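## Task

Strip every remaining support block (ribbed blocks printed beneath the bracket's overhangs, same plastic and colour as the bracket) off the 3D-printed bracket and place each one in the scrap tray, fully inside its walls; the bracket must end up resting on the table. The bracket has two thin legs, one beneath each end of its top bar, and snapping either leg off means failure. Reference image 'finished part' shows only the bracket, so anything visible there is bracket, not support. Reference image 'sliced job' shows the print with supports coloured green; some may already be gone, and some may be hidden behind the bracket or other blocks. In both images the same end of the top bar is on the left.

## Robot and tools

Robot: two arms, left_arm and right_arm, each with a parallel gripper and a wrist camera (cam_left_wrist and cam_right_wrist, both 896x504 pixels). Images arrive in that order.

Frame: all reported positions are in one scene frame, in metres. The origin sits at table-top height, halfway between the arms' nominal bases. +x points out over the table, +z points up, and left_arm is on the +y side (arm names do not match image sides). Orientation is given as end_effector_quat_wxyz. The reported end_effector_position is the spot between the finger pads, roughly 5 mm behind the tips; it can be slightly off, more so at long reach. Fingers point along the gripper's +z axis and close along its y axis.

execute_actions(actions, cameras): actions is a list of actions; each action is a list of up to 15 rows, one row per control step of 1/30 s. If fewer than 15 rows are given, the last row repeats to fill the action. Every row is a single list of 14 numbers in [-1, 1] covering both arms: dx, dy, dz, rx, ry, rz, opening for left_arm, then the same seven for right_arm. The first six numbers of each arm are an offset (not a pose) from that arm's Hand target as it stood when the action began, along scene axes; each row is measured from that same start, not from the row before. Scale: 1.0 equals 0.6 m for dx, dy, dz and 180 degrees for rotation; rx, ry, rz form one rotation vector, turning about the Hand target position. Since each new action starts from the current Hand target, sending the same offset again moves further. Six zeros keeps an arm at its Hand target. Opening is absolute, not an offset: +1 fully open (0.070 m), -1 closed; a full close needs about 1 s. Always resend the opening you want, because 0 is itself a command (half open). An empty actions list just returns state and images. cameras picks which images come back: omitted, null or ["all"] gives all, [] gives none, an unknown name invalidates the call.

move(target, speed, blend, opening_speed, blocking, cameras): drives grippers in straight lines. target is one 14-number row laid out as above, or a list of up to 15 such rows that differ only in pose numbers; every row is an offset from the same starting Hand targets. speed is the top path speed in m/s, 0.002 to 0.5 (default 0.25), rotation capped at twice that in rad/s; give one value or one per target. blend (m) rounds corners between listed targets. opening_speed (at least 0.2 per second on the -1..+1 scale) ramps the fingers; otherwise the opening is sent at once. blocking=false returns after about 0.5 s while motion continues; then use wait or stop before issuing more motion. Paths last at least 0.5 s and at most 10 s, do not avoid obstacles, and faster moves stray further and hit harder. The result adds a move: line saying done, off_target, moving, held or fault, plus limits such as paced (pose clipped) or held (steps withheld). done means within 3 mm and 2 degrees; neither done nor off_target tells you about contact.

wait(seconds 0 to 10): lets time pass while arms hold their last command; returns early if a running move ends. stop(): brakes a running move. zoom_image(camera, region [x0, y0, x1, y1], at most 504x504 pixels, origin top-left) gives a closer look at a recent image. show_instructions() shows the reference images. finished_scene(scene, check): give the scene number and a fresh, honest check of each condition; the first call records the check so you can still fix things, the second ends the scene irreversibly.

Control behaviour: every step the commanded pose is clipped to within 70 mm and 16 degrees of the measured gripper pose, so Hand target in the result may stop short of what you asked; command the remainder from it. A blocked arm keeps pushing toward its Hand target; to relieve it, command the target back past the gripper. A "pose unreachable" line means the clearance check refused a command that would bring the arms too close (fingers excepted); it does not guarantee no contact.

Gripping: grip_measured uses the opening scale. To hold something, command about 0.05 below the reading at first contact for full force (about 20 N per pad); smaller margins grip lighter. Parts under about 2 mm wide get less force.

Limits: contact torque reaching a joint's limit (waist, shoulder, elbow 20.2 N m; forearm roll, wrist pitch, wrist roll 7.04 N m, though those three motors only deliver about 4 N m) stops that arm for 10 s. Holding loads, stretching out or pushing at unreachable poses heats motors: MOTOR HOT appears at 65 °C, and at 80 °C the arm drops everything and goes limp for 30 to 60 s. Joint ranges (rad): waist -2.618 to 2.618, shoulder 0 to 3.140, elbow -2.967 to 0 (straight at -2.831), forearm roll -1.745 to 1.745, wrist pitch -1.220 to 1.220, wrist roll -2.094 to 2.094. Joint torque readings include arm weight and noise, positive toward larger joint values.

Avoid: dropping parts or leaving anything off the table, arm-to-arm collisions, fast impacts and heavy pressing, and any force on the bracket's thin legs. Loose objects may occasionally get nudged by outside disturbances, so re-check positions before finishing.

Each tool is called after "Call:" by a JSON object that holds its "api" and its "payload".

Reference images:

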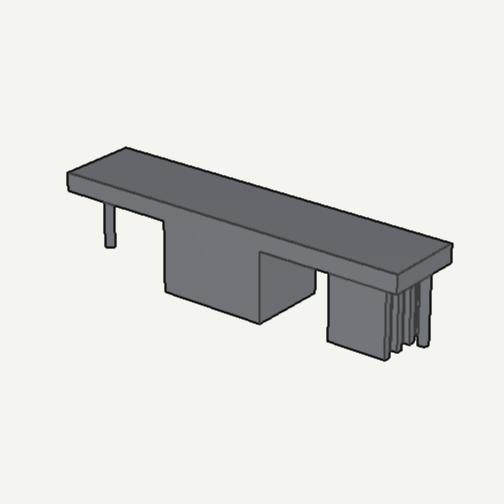

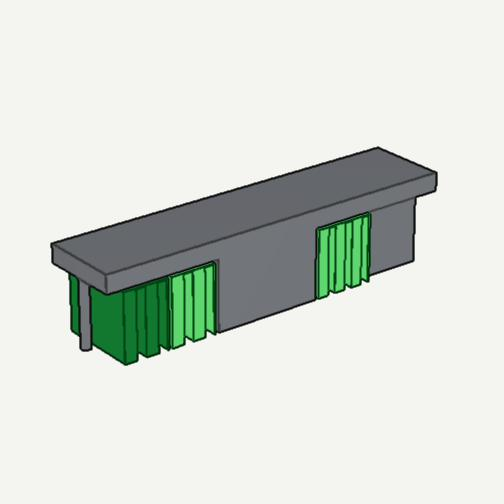

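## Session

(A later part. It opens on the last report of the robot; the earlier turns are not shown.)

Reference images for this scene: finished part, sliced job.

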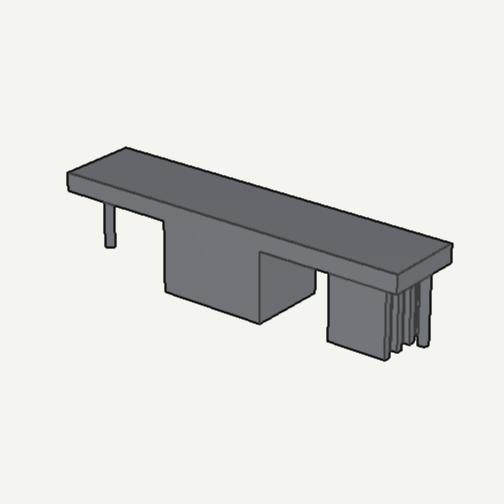

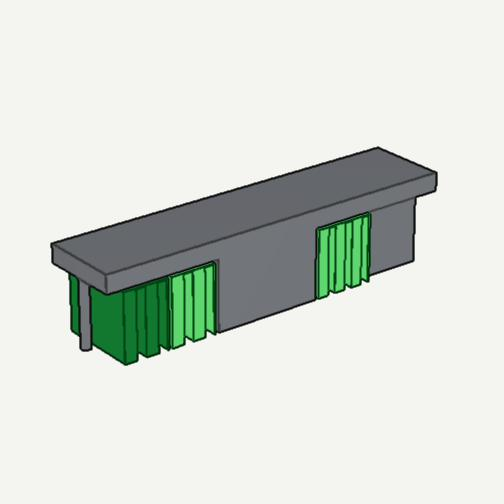

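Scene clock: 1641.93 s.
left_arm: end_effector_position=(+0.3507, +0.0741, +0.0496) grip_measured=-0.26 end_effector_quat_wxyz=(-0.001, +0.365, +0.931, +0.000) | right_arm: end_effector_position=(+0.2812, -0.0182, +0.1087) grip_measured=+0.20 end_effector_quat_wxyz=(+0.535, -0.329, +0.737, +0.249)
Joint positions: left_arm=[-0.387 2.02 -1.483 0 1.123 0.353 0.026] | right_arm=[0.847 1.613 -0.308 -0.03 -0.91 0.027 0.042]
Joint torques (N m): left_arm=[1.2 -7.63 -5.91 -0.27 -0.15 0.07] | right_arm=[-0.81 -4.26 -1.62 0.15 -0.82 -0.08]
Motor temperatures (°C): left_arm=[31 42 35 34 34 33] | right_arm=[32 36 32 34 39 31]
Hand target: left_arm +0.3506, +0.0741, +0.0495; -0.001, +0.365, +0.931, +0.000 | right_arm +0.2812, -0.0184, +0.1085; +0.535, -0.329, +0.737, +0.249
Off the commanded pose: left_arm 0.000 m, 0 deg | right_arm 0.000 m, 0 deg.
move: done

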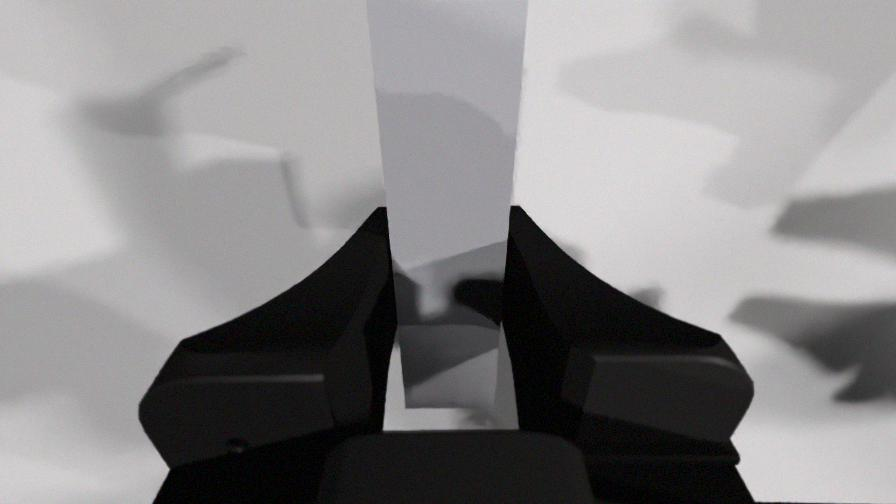

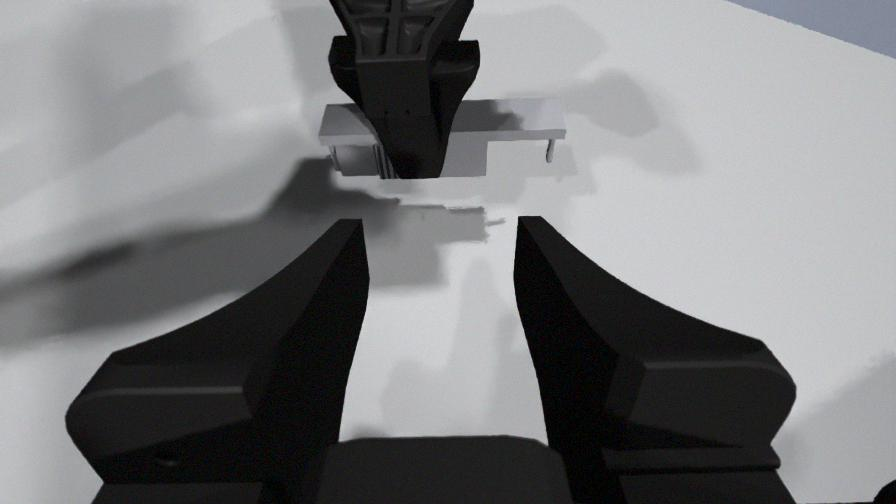

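Call:
{"api": "move", "payload": {"target": [0,0,-0.0108,0,0,0.5,-0.45, 0,0,0,0,0,0,0.3], "speed": 0.35, "cameras": []}}

Call:
{"api": "move", "payload": {"target": [0,0,0,0,0,0,-0.45, 0.0218,0.0577,-0.0392,-0.0489,-0.0694,0.0339,0.4], "speed": 0.12}}

Call:
{"api": "zoom_image", "payload": {"camera": "cam_right_wrist", "region": [320, 80, 580, 300]}}

Scene clock: 1759.73 s.
left_arm: end_effector_position=(+0.3509, +0.0742, +0.0434) grip_measured=-0.26 end_effector_quat_wxyz=(-0.001, -0.401, +0.916, -0.002) | right_arm: end_effector_position=(+0.2812, -0.0182, +0.1087) grip_measured=+0.30 end_effector_quat_wxyz=(+0.535, -0.329, +0.737, +0.249)
Joint positions: left_arm=[-0.385 2.026 -1.467 -0.004 1.097 -1.216 0.026] | right_arm=[0.847 1.613 -0.308 -0.03 -0.91 0.027 0.046]
Joint torques (N m): left_arm=[-0.6 -7.6 -4.64 0.09 -0.27 0.14] | right_arm=[-0.8 -6 -2.99 0.08 -0.62 -0.06]
Motor temperatures (°C): left_arm=[31 42 36 34 34 33] | right_arm=[31 36 31 34 39 31]
Hand target: left_arm +0.3506, +0.0739, +0.0430; -0.001, -0.400, +0.916, -0.001 | right_arm +0.2812, -0.0184, +0.1085; +0.535, -0.329, +0.737, +0.249
Off the commanded pose: left_arm 0.001 m, 0 deg | right_arm 0.000 m, 0 deg.
move: done
No camera images: "cameras" was empty.

Scene clock: 1761.23 s.
left_arm: end_effector_position=(+0.3508, +0.0740, +0.0434) grip_measured=-0.26 end_effector_quat_wxyz=(-0.001, -0.401, +0.916, -0.002) | right_arm: end_effector_position=(+0.2942, +0.0164, +0.0841) grip_measured=+0.40 end_effector_quat_wxyz=(+0.571, -0.433, +0.673, +0.183)
Joint positions: left_arm=[-0.385 2.026 -1.467 -0.003 1.097 -1.216 0.026] | right_arm=[0.889 1.838 -0.413 -0.012 -1.054 -0.259 0.049]
Joint torques (N m): left_arm=[-0.63 -7.69 -4.9 0.1 -0.23 0.03] | right_arm=[0.53 -6.34 -2.02 0.15 -0.77 0.08]
Motor temperatures (°C): left_arm=[31 42 36 34 34 33] | right_arm=[31 36 31 34 39 31]
Hand target: left_arm +0.3506, +0.0739, +0.0430; -0.001, -0.400, +0.916, -0.001 | right_arm +0.2942, +0.0161, +0.0843; +0.571, -0.432, +0.673, +0.183
Off the commanded pose: left_arm 0.000 m, 0 deg | right_arm 0.001 m, 0 deg.
move: done

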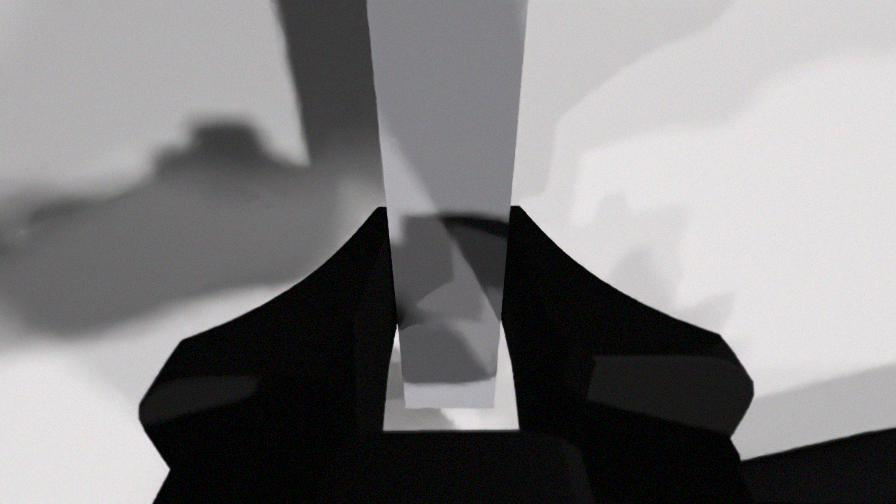

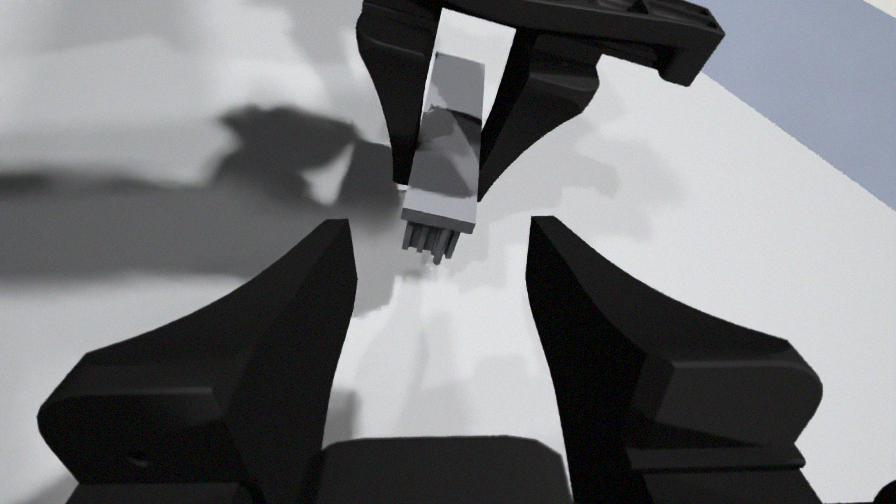

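Scaled by 1.938 from the camera's 896x504 image, which has a finer 1280x720 frame.

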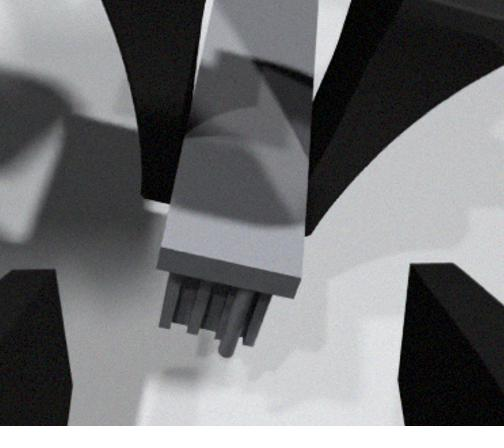

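Call:
{"api": "move", "payload": {"target": [0,0,0,0,0,0,-0.45, 0.0525,0.0562,-0.0572,0,0,0,0.4], "speed": 0.08}}

Call:
{"api": "zoom_image", "payload": {"camera": "cam_right_wrist", "region": [320, 80, 580, 340]}}

Scene clock: 1793.53 s.
left_arm: end_effector_position=(+0.3508, +0.0740, +0.0434) grip_measured=-0.26 end_effector_quat_wxyz=(-0.001, -0.401, +0.916, -0.002) | right_arm: end_effector_position=(+0.3262, +0.0496, +0.0490) grip_measured=+0.40 end_effector_quat_wxyz=(+0.571, -0.432, +0.673, +0.183)
Joint positions: left_arm=[-0.385 2.026 -1.467 -0.003 1.097 -1.216 0.026] | right_arm=[0.876 2.065 -0.598 -0.024 -1.095 -0.256 0.049]
Joint torques (N m): left_arm=[-0.61 -8.08 -5.84 0.08 -0.11 0.04] | right_arm=[-0.71 -8.88 -0.67 -0.15 -0.84 0.13]
Motor temperatures (°C): left_arm=[31 42 36 34 34 33] | right_arm=[31 37 31 34 39 31]
Hand target: left_arm +0.3506, +0.0739, +0.0430; -0.001, -0.400, +0.916, -0.001 | right_arm +0.3260, +0.0492, +0.0495; +0.571, -0.432, +0.673, +0.183
Off the commanded pose: left_arm 0.000 m, 0 deg | right_arm 0.001 m, 0 deg.
move: done

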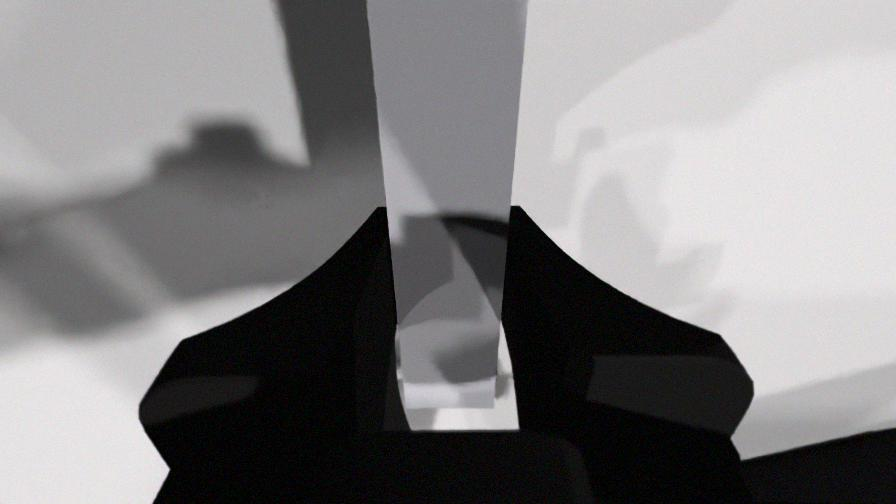

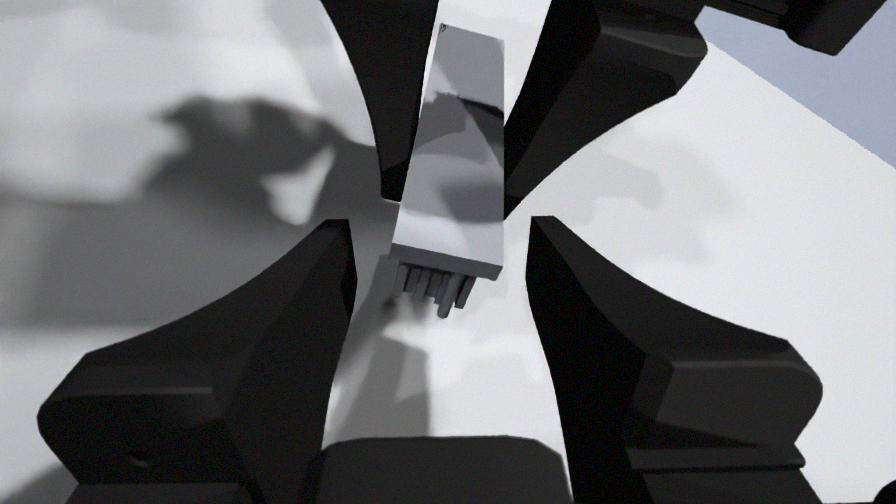

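Scaled by 1.938 from the camera's 896x504 image, which has a finer 1280x720 frame.

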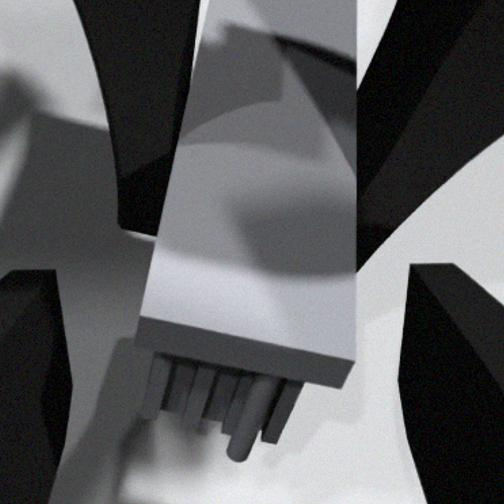

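Call:
{"api": "move", "payload": {"target": [[0,0,0,0,0,0,-0.45, -0.0636,-0.0772,0.0667,0,0,0,0.4],[0,0,-0.04,0,0,0,-0.45, -0.0636,-0.0772,0.0667,0,0,0,0.4],[0,0,-0.0555,0,0,0,-0.45, -0.0636,-0.0772,0.0667,0,0,0,0.4]], "speed": [0.15, 0.1, 0.02]}}

Scene clock: 1958.77 s.
left_arm: end_effector_position=(+0.3510, +0.0736, +0.0098) grip_measured=-0.26 end_effector_quat_wxyz=(-0.001, -0.400, +0.917, -0.001) | right_arm: end_effector_position=(+0.2875, +0.0034, +0.0902) grip_measured=+0.40 end_effector_quat_wxyz=(+0.571, -0.432, +0.673, +0.183)
Joint positions: left_arm=[-0.386 2.078 -1.409 -0.003 0.988 -1.215 0.026] | right_arm=[0.872 1.781 -0.359 -0.029 -1.051 -0.254 0.049]
Joint torques (N m): left_arm=[-0.44 -7.74 -4.37 -0.2 -0.17 0.17] | right_arm=[-0.81 -4.83 -2.79 -0.16 -0.86 0.14]
Motor temperatures (°C): left_arm=[31 43 36 34 34 33] | right_arm=[31 40 31 34 39 31]
Hand target: left_arm +0.3507, +0.0733, +0.0098; -0.001, -0.400, +0.917, -0.001 | right_arm +0.2875, +0.0036, +0.0901; +0.571, -0.432, +0.673, +0.183
Off the commanded pose: left_arm 0.001 m, 0 deg | right_arm 0.001 m, 0 deg.
move: done

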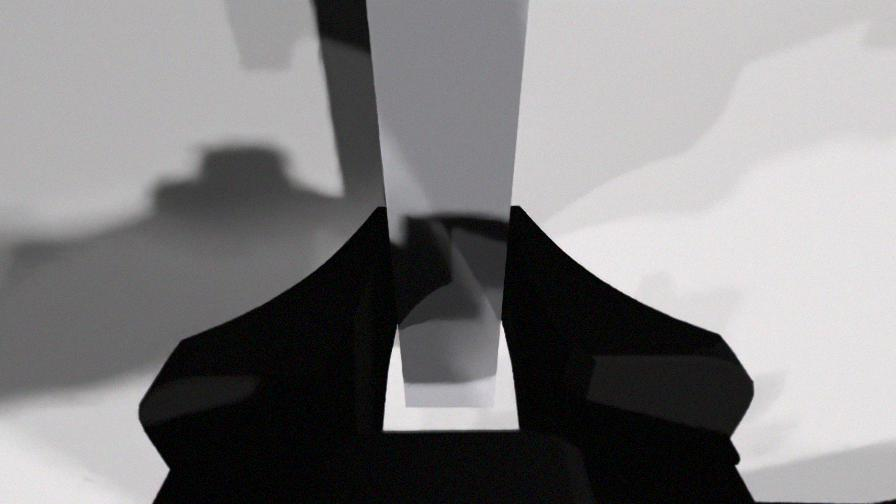

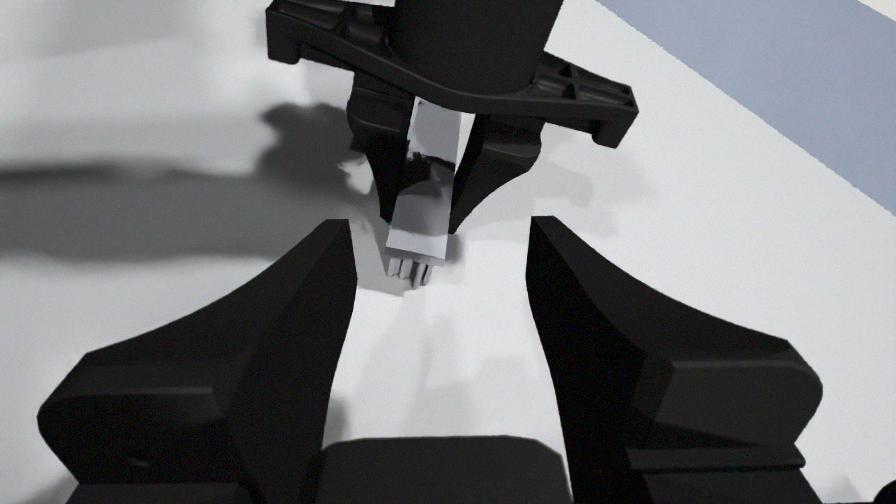

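Call:
{"api": "execute_actions", "payload": {"actions": []}}

Scene clock: 1986.00 s.
left_arm: end_effector_position=(+0.3509, +0.0735, +0.0098) grip_measured=-0.26 end_effector_quat_wxyz=(-0.001, -0.400, +0.916, -0.002) | right_arm: end_effector_position=(+0.2875, +0.0034, +0.0902) grip_measured=+0.40 end_effector_quat_wxyz=(+0.571, -0.432, +0.673, +0.183)
Joint positions: left_arm=[-0.386 2.078 -1.409 -0.004 0.988 -1.215 0.026] | right_arm=[0.872 1.781 -0.359 -0.029 -1.051 -0.254 0.049]
Joint torques (N m): left_arm=[1.22 -6.89 -4.25 0.07 -0.01 0.02] | right_arm=[-0.8 -4.88 -2.77 -0.15 -0.86 0.13]
Motor temperatures (°C): left_arm=[31 42 35 33 34 33] | right_arm=[31 37 31 34 40 31]
Hand target: left_arm +0.3507, +0.0733, +0.0098; -0.001, -0.400, +0.917, -0.001 | right_arm +0.2875, +0.0036, +0.0901; +0.571, -0.432, +0.673, +0.183
Tool commands: left_gripper/opening=-0.45 right_gripper/opening=+0.4
Off the commanded pose: left_arm 0.001 m, 0 deg | right_arm 0.001 m, 0 deg.

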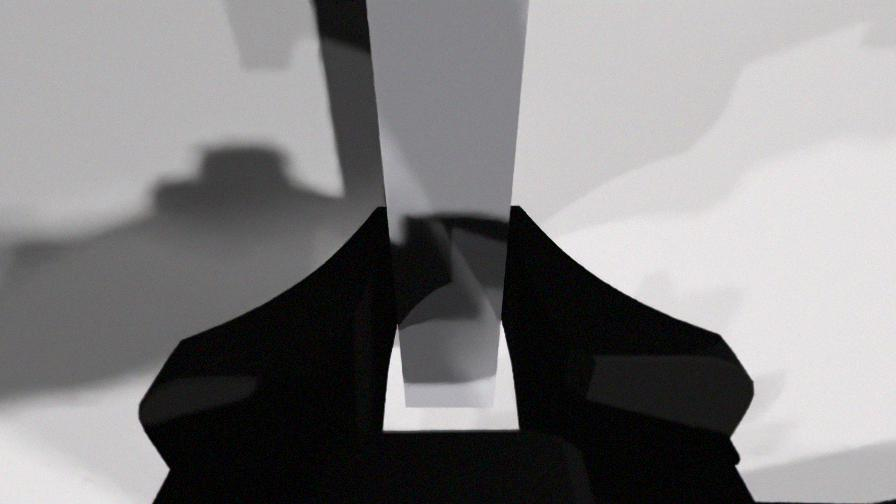

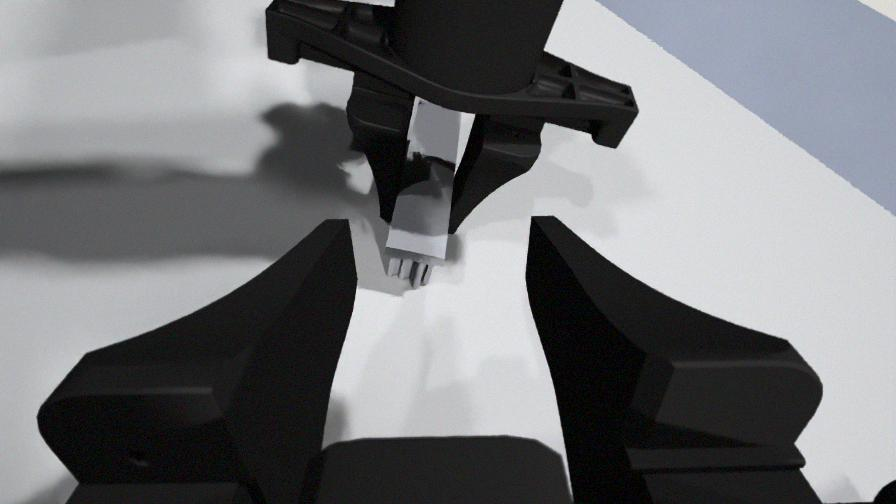

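Call:
{"api": "move", "payload": {"target": [0,0,0,0,0,0,0.2,0,0,0,0,0,0,0.4], "opening_speed": 0.6, "cameras": ["cam_left_wrist","cam_right_wrist"]}}

Call:
{"api": "move", "payload": {"target": [0.01517,0.01633,0,0,0,0,0.2,0,0,0,0,0,0,0.4], "speed": 0.05, "cameras": ["cam_left_wrist","cam_right_wrist"]}}

Scene clock: 1995.37 s.
left_arm: end_effector_position=(+0.3508, +0.0735, +0.0094) grip_measured=+0.20 end_effector_quat_wxyz=(-0.001, -0.400, +0.916, -0.001) | right_arm: end_effector_position=(+0.2875, +0.0034, +0.0902) grip_measured=+0.40 end_effector_quat_wxyz=(+0.571, -0.432, +0.673, +0.183)
Joint positions: left_arm=[-0.386 2.079 -1.409 -0.004 0.988 -1.215 0.042] | right_arm=[0.872 1.781 -0.359 -0.029 -1.051 -0.254 0.049]
Joint torques (N m): left_arm=[0.93 -9.97 -4.93 -0.04 -0.12 0.1] | right_arm=[-0.76 -4.88 -2.73 -0.14 -0.85 0.13]
Motor temperatures (°C): left_arm=[31 42 35 33 34 33] | right_arm=[31 37 31 34 41 31]
Hand target: left_arm +0.3507, +0.0733, +0.0097; -0.001, -0.400, +0.917, -0.001 | right_arm +0.2875, +0.0036, +0.0901; +0.571, -0.432, +0.673, +0.183
Off the commanded pose: left_arm 0.000 m, 0 deg | right_arm 0.000 m, 0 deg.
move: done

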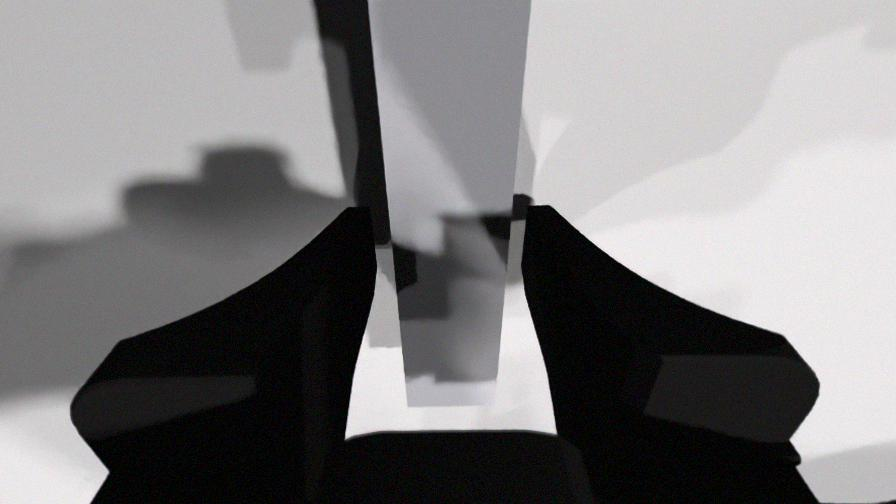

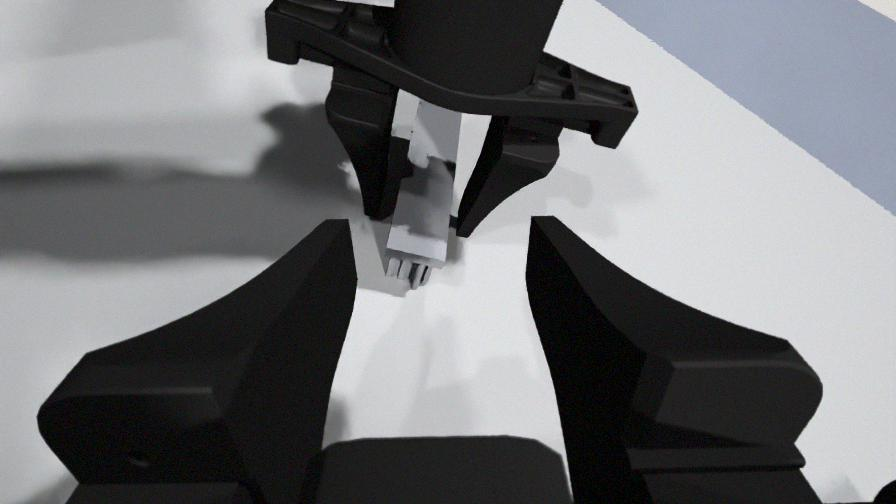

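Scene clock: 1996.07 s.
left_arm: end_effector_position=(+0.3599, +0.0834, +0.0099) grip_measured=+0.20 end_effector_quat_wxyz=(-0.001, -0.400, +0.917, -0.002) | right_arm: end_effector_position=(+0.2875, +0.0034, +0.0902) grip_measured=+0.40 end_effector_quat_wxyz=(+0.571, -0.432, +0.673, +0.183)
Joint positions: left_arm=[-0.355 2.092 -1.435 -0.004 0.999 -1.182 0.042] | right_arm=[0.872 1.781 -0.359 -0.029 -1.051 -0.254 0.049]
Joint torques (N m): left_arm=[-0.04 -7.89 -5.17 -0.11 -0.14 0.02] | right_arm=[-0.77 -4.88 -2.72 -0.14 -0.85 0.12]
Motor temperatures (°C): left_arm=[31 42 35 33 34 33] | right_arm=[31 37 31 34 41 31]
Hand target: left_arm +0.3595, +0.0832, +0.0097; -0.001, -0.400, +0.917, -0.001 | right_arm +0.2875, +0.0036, +0.0901; +0.571, -0.432, +0.673, +0.183
Off the commanded pose: left_arm 0.000 m, 0 deg | right_arm 0.000 m, 0 deg.
move: done

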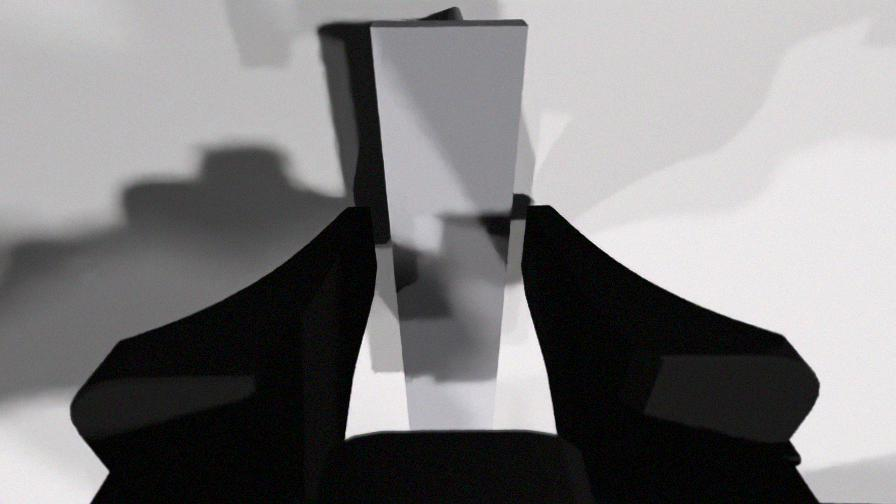

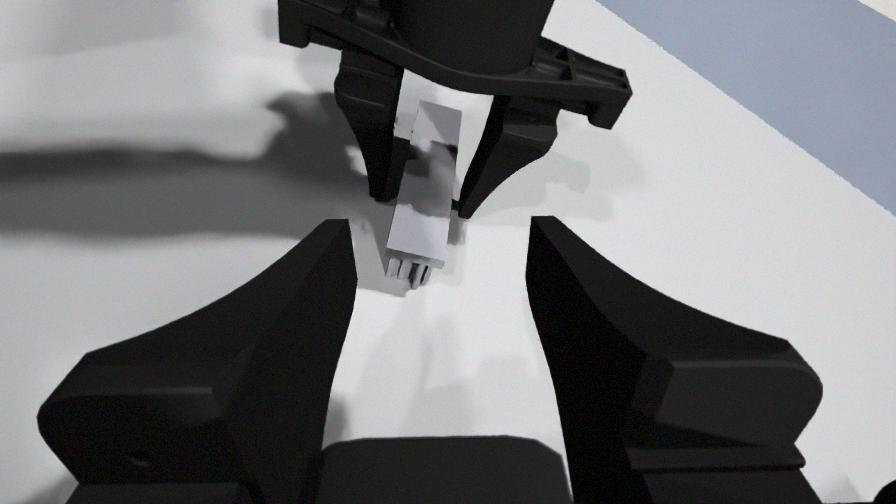

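Call:
{"api": "move", "payload": {"target": [0,0,0,0,0,0,-0.45,0,0,0,0,0,0,0.4], "opening_speed": 0.6, "cameras": ["cam_left_wrist","cam_right_wrist"]}}

Scene clock: 2005.80 s.
left_arm: end_effector_position=(+0.3599, +0.0834, +0.0099) grip_measured=-0.26 end_effector_quat_wxyz=(-0.001, -0.400, +0.917, -0.002) | right_arm: end_effector_position=(+0.2875, +0.0034, +0.0902) grip_measured=+0.40 end_effector_quat_wxyz=(+0.571, -0.432, +0.673, +0.183)
Joint positions: left_arm=[-0.355 2.092 -1.435 -0.004 0.999 -1.182 0.026] | right_arm=[0.872 1.781 -0.359 -0.029 -1.051 -0.254 0.049]
Joint torques (N m): left_arm=[-0.6 -8.16 -4.31 -0.17 -0.26 0.03] | right_arm=[-0.75 -4.88 -2.68 -0.13 -0.85 0.12]
Motor temperatures (°C): left_arm=[31 42 35 33 34 33] | right_arm=[31 37 31 34 41 31]
Hand target: left_arm +0.3595, +0.0832, +0.0097; -0.001, -0.400, +0.917, -0.001 | right_arm +0.2875, +0.0036, +0.0901; +0.571, -0.432, +0.673, +0.183
Off the commanded pose: left_arm 0.000 m, 0 deg | right_arm 0.000 m, 0 deg.
move: done

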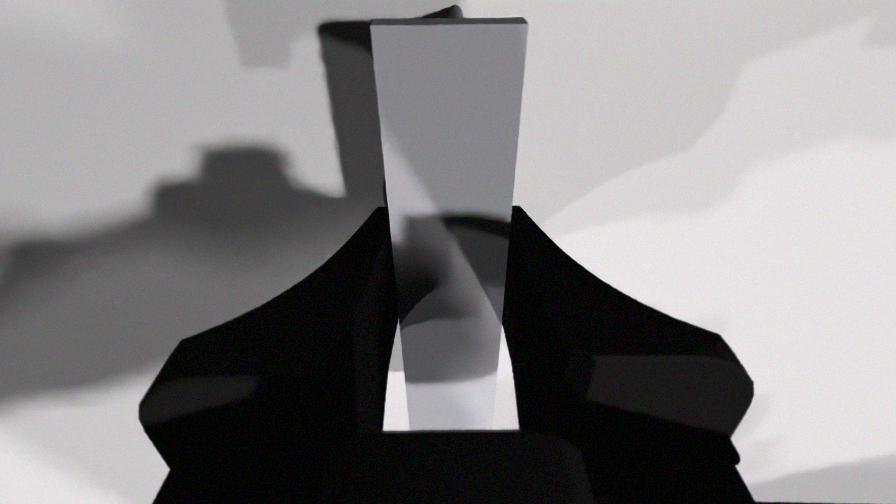

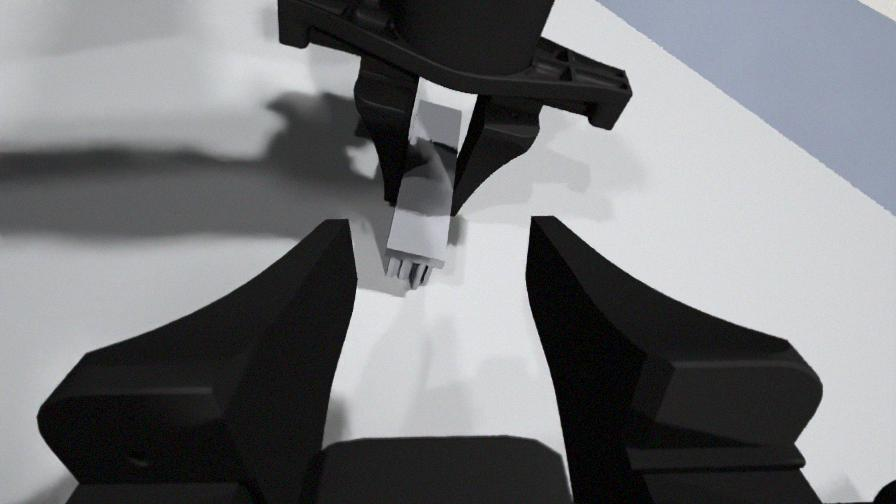

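Call:
{"api": "move", "payload": {"target": [[0,0,0.02,0,0,0,-0.45,0,0,0,0,0,0,0.4],[-0.0608,0.023,0.0555,0,0,0.0222,-0.45,0,0,0,0,0,0,0.4]], "speed": [0.05,0.1], "blend": 0.008, "cameras": ["cam_left_wrist","cam_right_wrist"]}}

Scene clock: 2038.27 s.
left_arm: end_effector_position=(+0.3225, +0.0972, +0.0430) grip_measured=-0.26 end_effector_quat_wxyz=(-0.001, -0.432, +0.902, -0.002) | right_arm: end_effector_position=(+0.2875, +0.0034, +0.0902) grip_measured=+0.40 end_effector_quat_wxyz=(+0.571, -0.432, +0.673, +0.183)
Joint positions: left_arm=[-0.355 1.914 -1.282 -0.004 1.025 -1.255 0.026] | right_arm=[0.872 1.781 -0.359 -0.029 -1.051 -0.254 0.049]
Joint torques (N m): left_arm=[-0.63 -6.6 -5.68 0.09 -0.26 0.18] | right_arm=[-0.77 -4.87 -2.69 -0.13 -0.85 0.12]
Motor temperatures (°C): left_arm=[31 43 35 33 34 33] | right_arm=[31 36 31 34 41 31]
Hand target: left_arm +0.3226, +0.0968, +0.0425; -0.001, -0.432, +0.902, -0.001 | right_arm +0.2875, +0.0036, +0.0901; +0.571, -0.432, +0.673, +0.183
Off the commanded pose: left_arm 0.001 m, 0 deg | right_arm 0.000 m, 0 deg.
move: done; blend cut to 0.006 m at target 1

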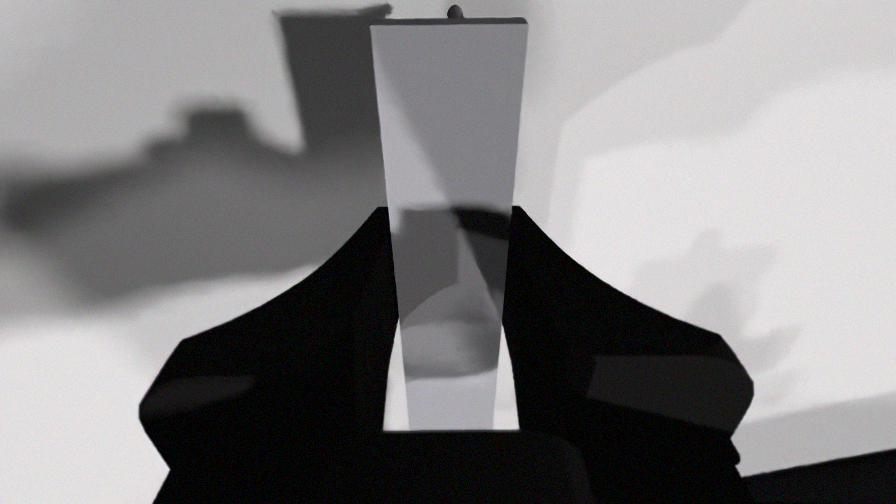

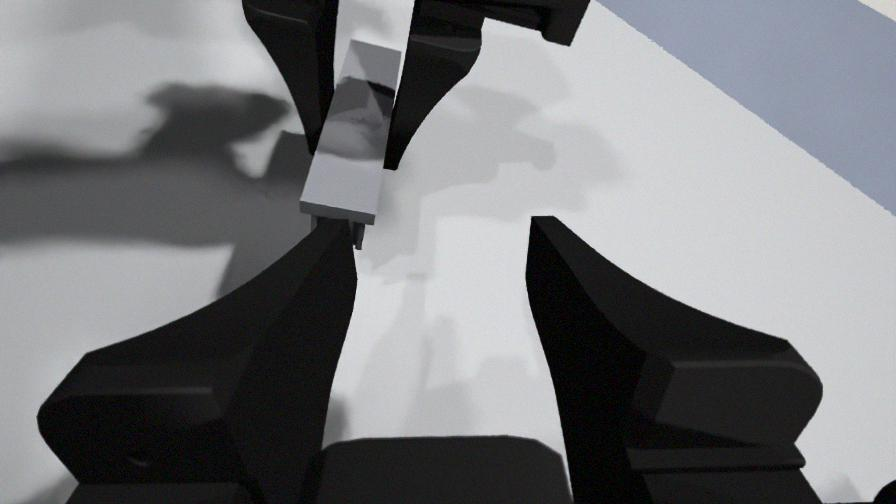

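Call:
{"api": "move", "payload": {"target": [0,0,0,0,0,0,-0.45,-0.0585,0.0055,-0.0760,0,0,0.0211,0.4], "speed": 0.12, "cameras": ["cam_left_wrist","cam_right_wrist"]}}

Scene clock: 2082.03 s.
left_arm: end_effector_position=(+0.3227, +0.0972, +0.0425) grip_measured=-0.26 end_effector_quat_wxyz=(-0.001, -0.432, +0.902, -0.001) | right_arm: end_effector_position=(+0.2521, +0.0072, +0.0436) grip_measured=+0.40 end_effector_quat_wxyz=(+0.538, -0.465, +0.676, +0.194)
Joint positions: left_arm=[-0.355 1.916 -1.283 -0.004 1.025 -1.254 0.026] | right_arm=[0.966 1.95 -0.293 0 -1.217 -0.257 0.049]
Joint torques (N m): left_arm=[-0.62 -6.65 -5.71 0.08 -0.11 0.18] | right_arm=[0.02 -7.04 -0.9 0.1 -0.72 -0.05]
Motor temperatures (°C): left_arm=[31 41 35 33 34 33] | right_arm=[31 36 31 33 41 31]
Hand target: left_arm +0.3226, +0.0968, +0.0425; -0.001, -0.432, +0.902, -0.001 | right_arm +0.2521, +0.0070, +0.0438; +0.564, -0.454, +0.659, +0.203
Off the commanded pose: left_arm 0.000 m, 0 deg | right_arm 0.001 m, 4 deg.
joint read past its limit (right arm) — joint 5 (wrist pitch), lower limit.
joint sent to its limit (right arm) — joint 5 (wrist pitch), lower limit. The joint targets are off in orientation, not in position.
move: off_target (right_arm)

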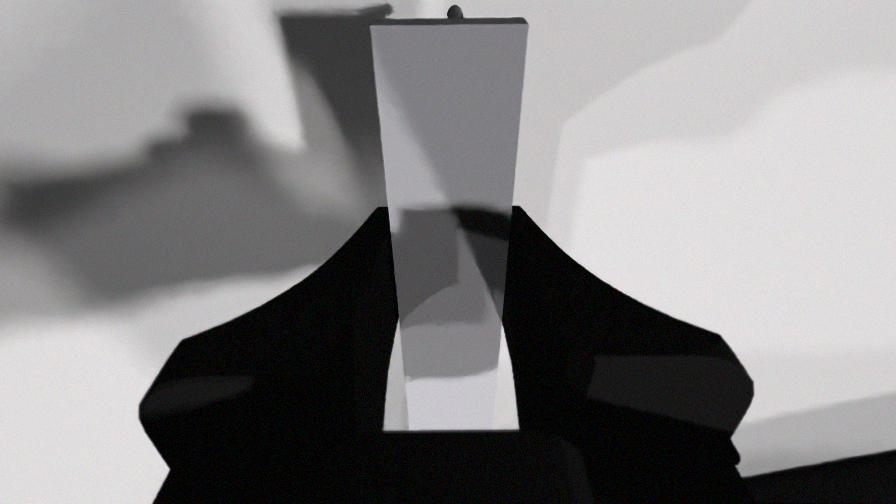

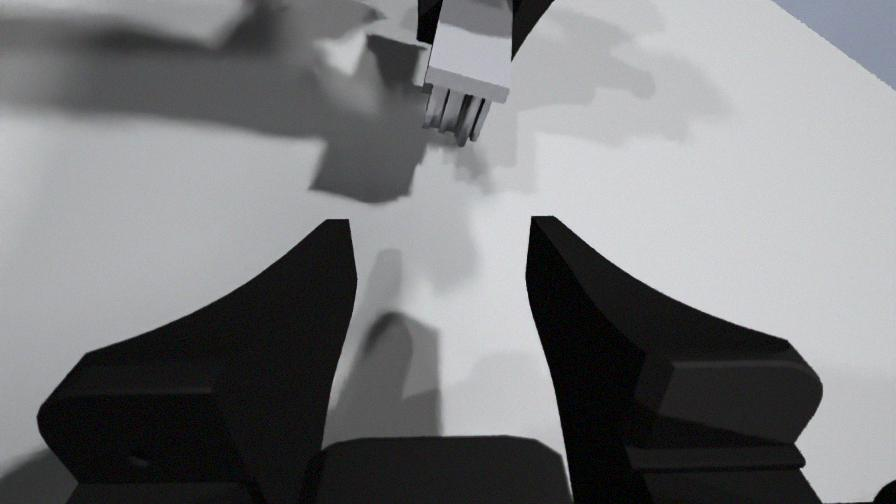

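Call:
{"api": "move", "payload": {"target": [0,0,0,0,0,0,-0.45,0.05835,0.0812,0.0012,0,0,0,0.4], "speed": 0.08, "cameras": ["cam_left_wrist","cam_right_wrist"]}}

Scene clock: 2113.17 s.
left_arm: end_effector_position=(+0.3227, +0.0972, +0.0425) grip_measured=-0.26 end_effector_quat_wxyz=(-0.001, -0.432, +0.902, -0.001) | right_arm: end_effector_position=(+0.2876, +0.0560, +0.0446) grip_measured=+0.40 end_effector_quat_wxyz=(+0.565, -0.454, +0.659, +0.203)
Joint positions: left_arm=[-0.355 1.916 -1.283 -0.004 1.025 -1.254 0.026] | right_arm=[0.964 2.065 -0.521 -0.002 -1.175 -0.258 0.049]
Joint torques (N m): left_arm=[-0.61 -6.64 -5.68 0.07 -0.12 0.18] | right_arm=[-0.79 -7.25 -0.29 -0.17 -0.69 -0.07]
Motor temperatures (°C): left_arm=[31 41 36 33 34 33] | right_arm=[31 37 31 34 40 31]
Hand target: left_arm +0.3226, +0.0968, +0.0425; -0.001, -0.432, +0.902, -0.001 | right_arm +0.2874, +0.0554, +0.0443; +0.564, -0.454, +0.659, +0.203
Off the commanded pose: left_arm 0.000 m, 0 deg | right_arm 0.001 m, 0 deg.
move: done

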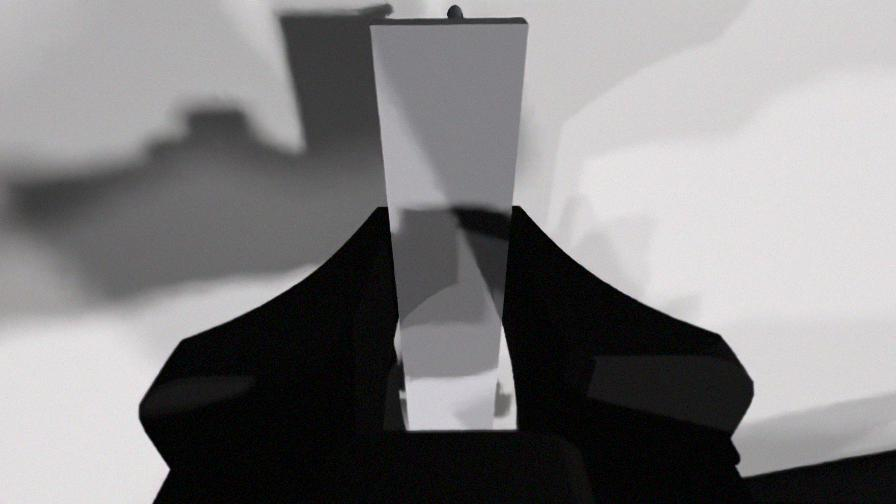

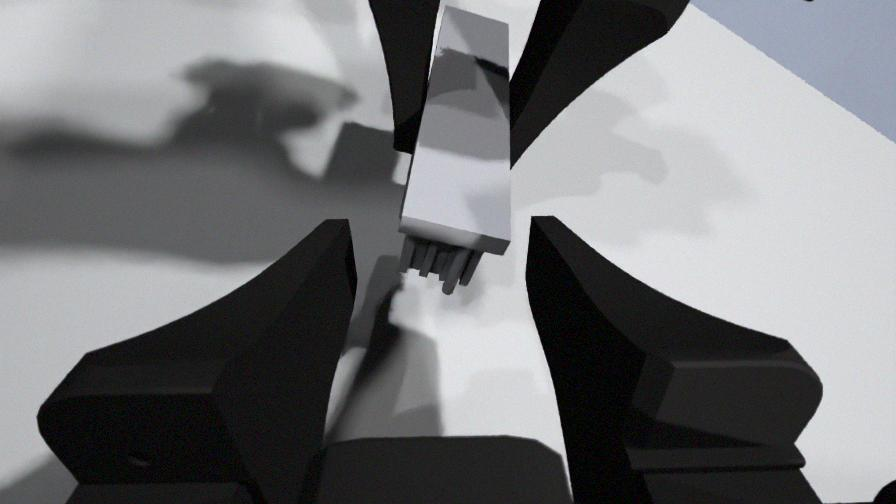

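Call:
{"api": "zoom_image", "payload": {"camera": "cam_right_wrist", "region": [320, 120, 570, 320]}}

Scaled by 2.016 from the camera's 896x504 image, which has a finer 1280x720 frame.

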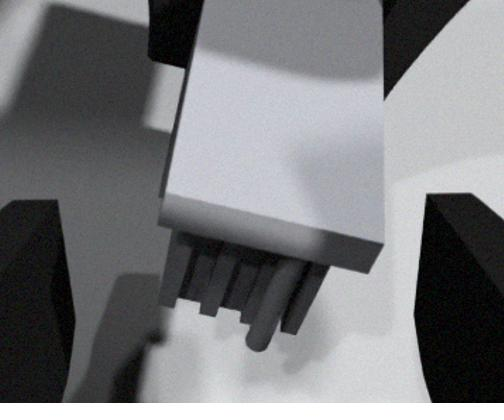

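Call:
{"api": "move", "payload": {"target": [0,0,0,0,0,0,-0.45,0.0296,0.0362,0,0,0,0,0.4], "speed": 0.05, "cameras": ["cam_left_wrist","cam_right_wrist"]}}

Call:
{"api": "zoom_image", "payload": {"camera": "cam_right_wrist", "region": [300, 60, 600, 330]}}

Scene clock: 2171.37 s.
left_arm: end_effector_position=(+0.3227, +0.0972, +0.0425) grip_measured=-0.26 end_effector_quat_wxyz=(-0.001, -0.432, +0.902, -0.001) | right_arm: end_effector_position=(+0.3055, +0.0773, +0.0447) grip_measured=+0.40 end_effector_quat_wxyz=(+0.565, -0.454, +0.658, +0.202)
Joint positions: left_arm=[-0.355 1.916 -1.283 -0.004 1.025 -1.254 0.026] | right_arm=[0.956 2.095 -0.636 -0.01 -1.088 -0.258 0.049]
Joint torques (N m): left_arm=[-0.6 -6.67 -5.68 0.06 -0.12 0.18] | right_arm=[-0.75 -7.31 -1.11 -0.15 -0.85 0.11]
Motor temperatures (°C): left_arm=[31 41 36 33 33 33] | right_arm=[31 39 31 33 41 31]
Hand target: left_arm +0.3226, +0.0968, +0.0425; -0.001, -0.432, +0.902, -0.001 | right_arm +0.3054, +0.0768, +0.0444; +0.565, -0.454, +0.659, +0.202
Off the commanded pose: left_arm 0.000 m, 0 deg | right_arm 0.001 m, 0 deg.
move: done

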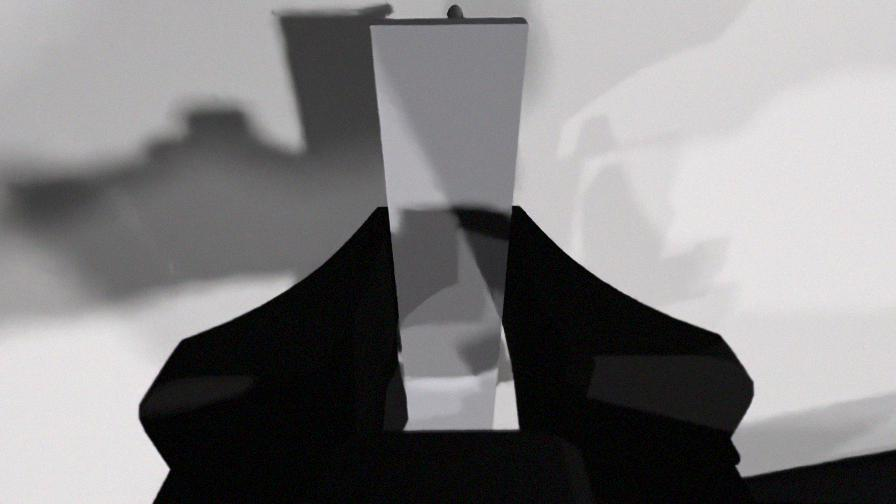

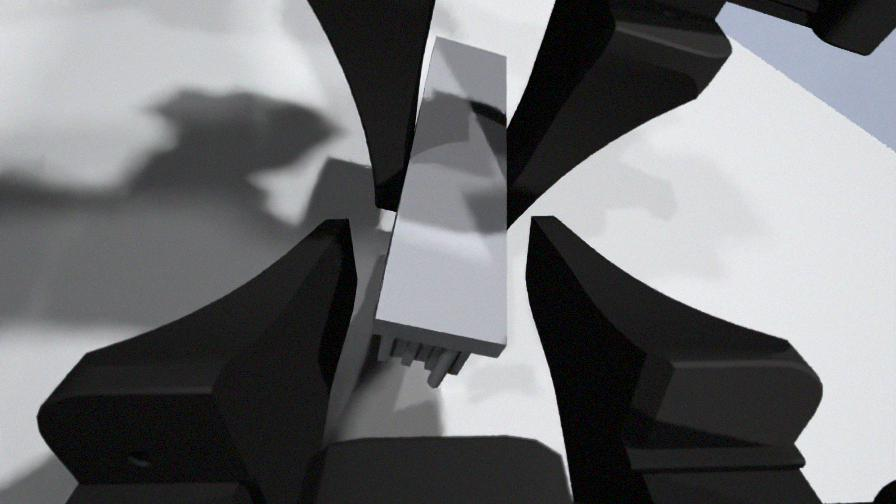

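Scaled by 1.680 from the camera's 896x504 image, which has a finer 1280x720 frame.

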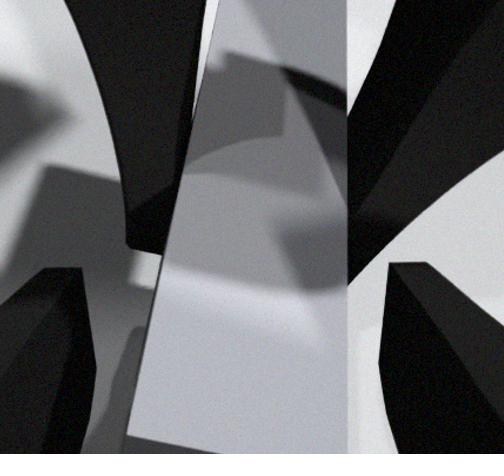

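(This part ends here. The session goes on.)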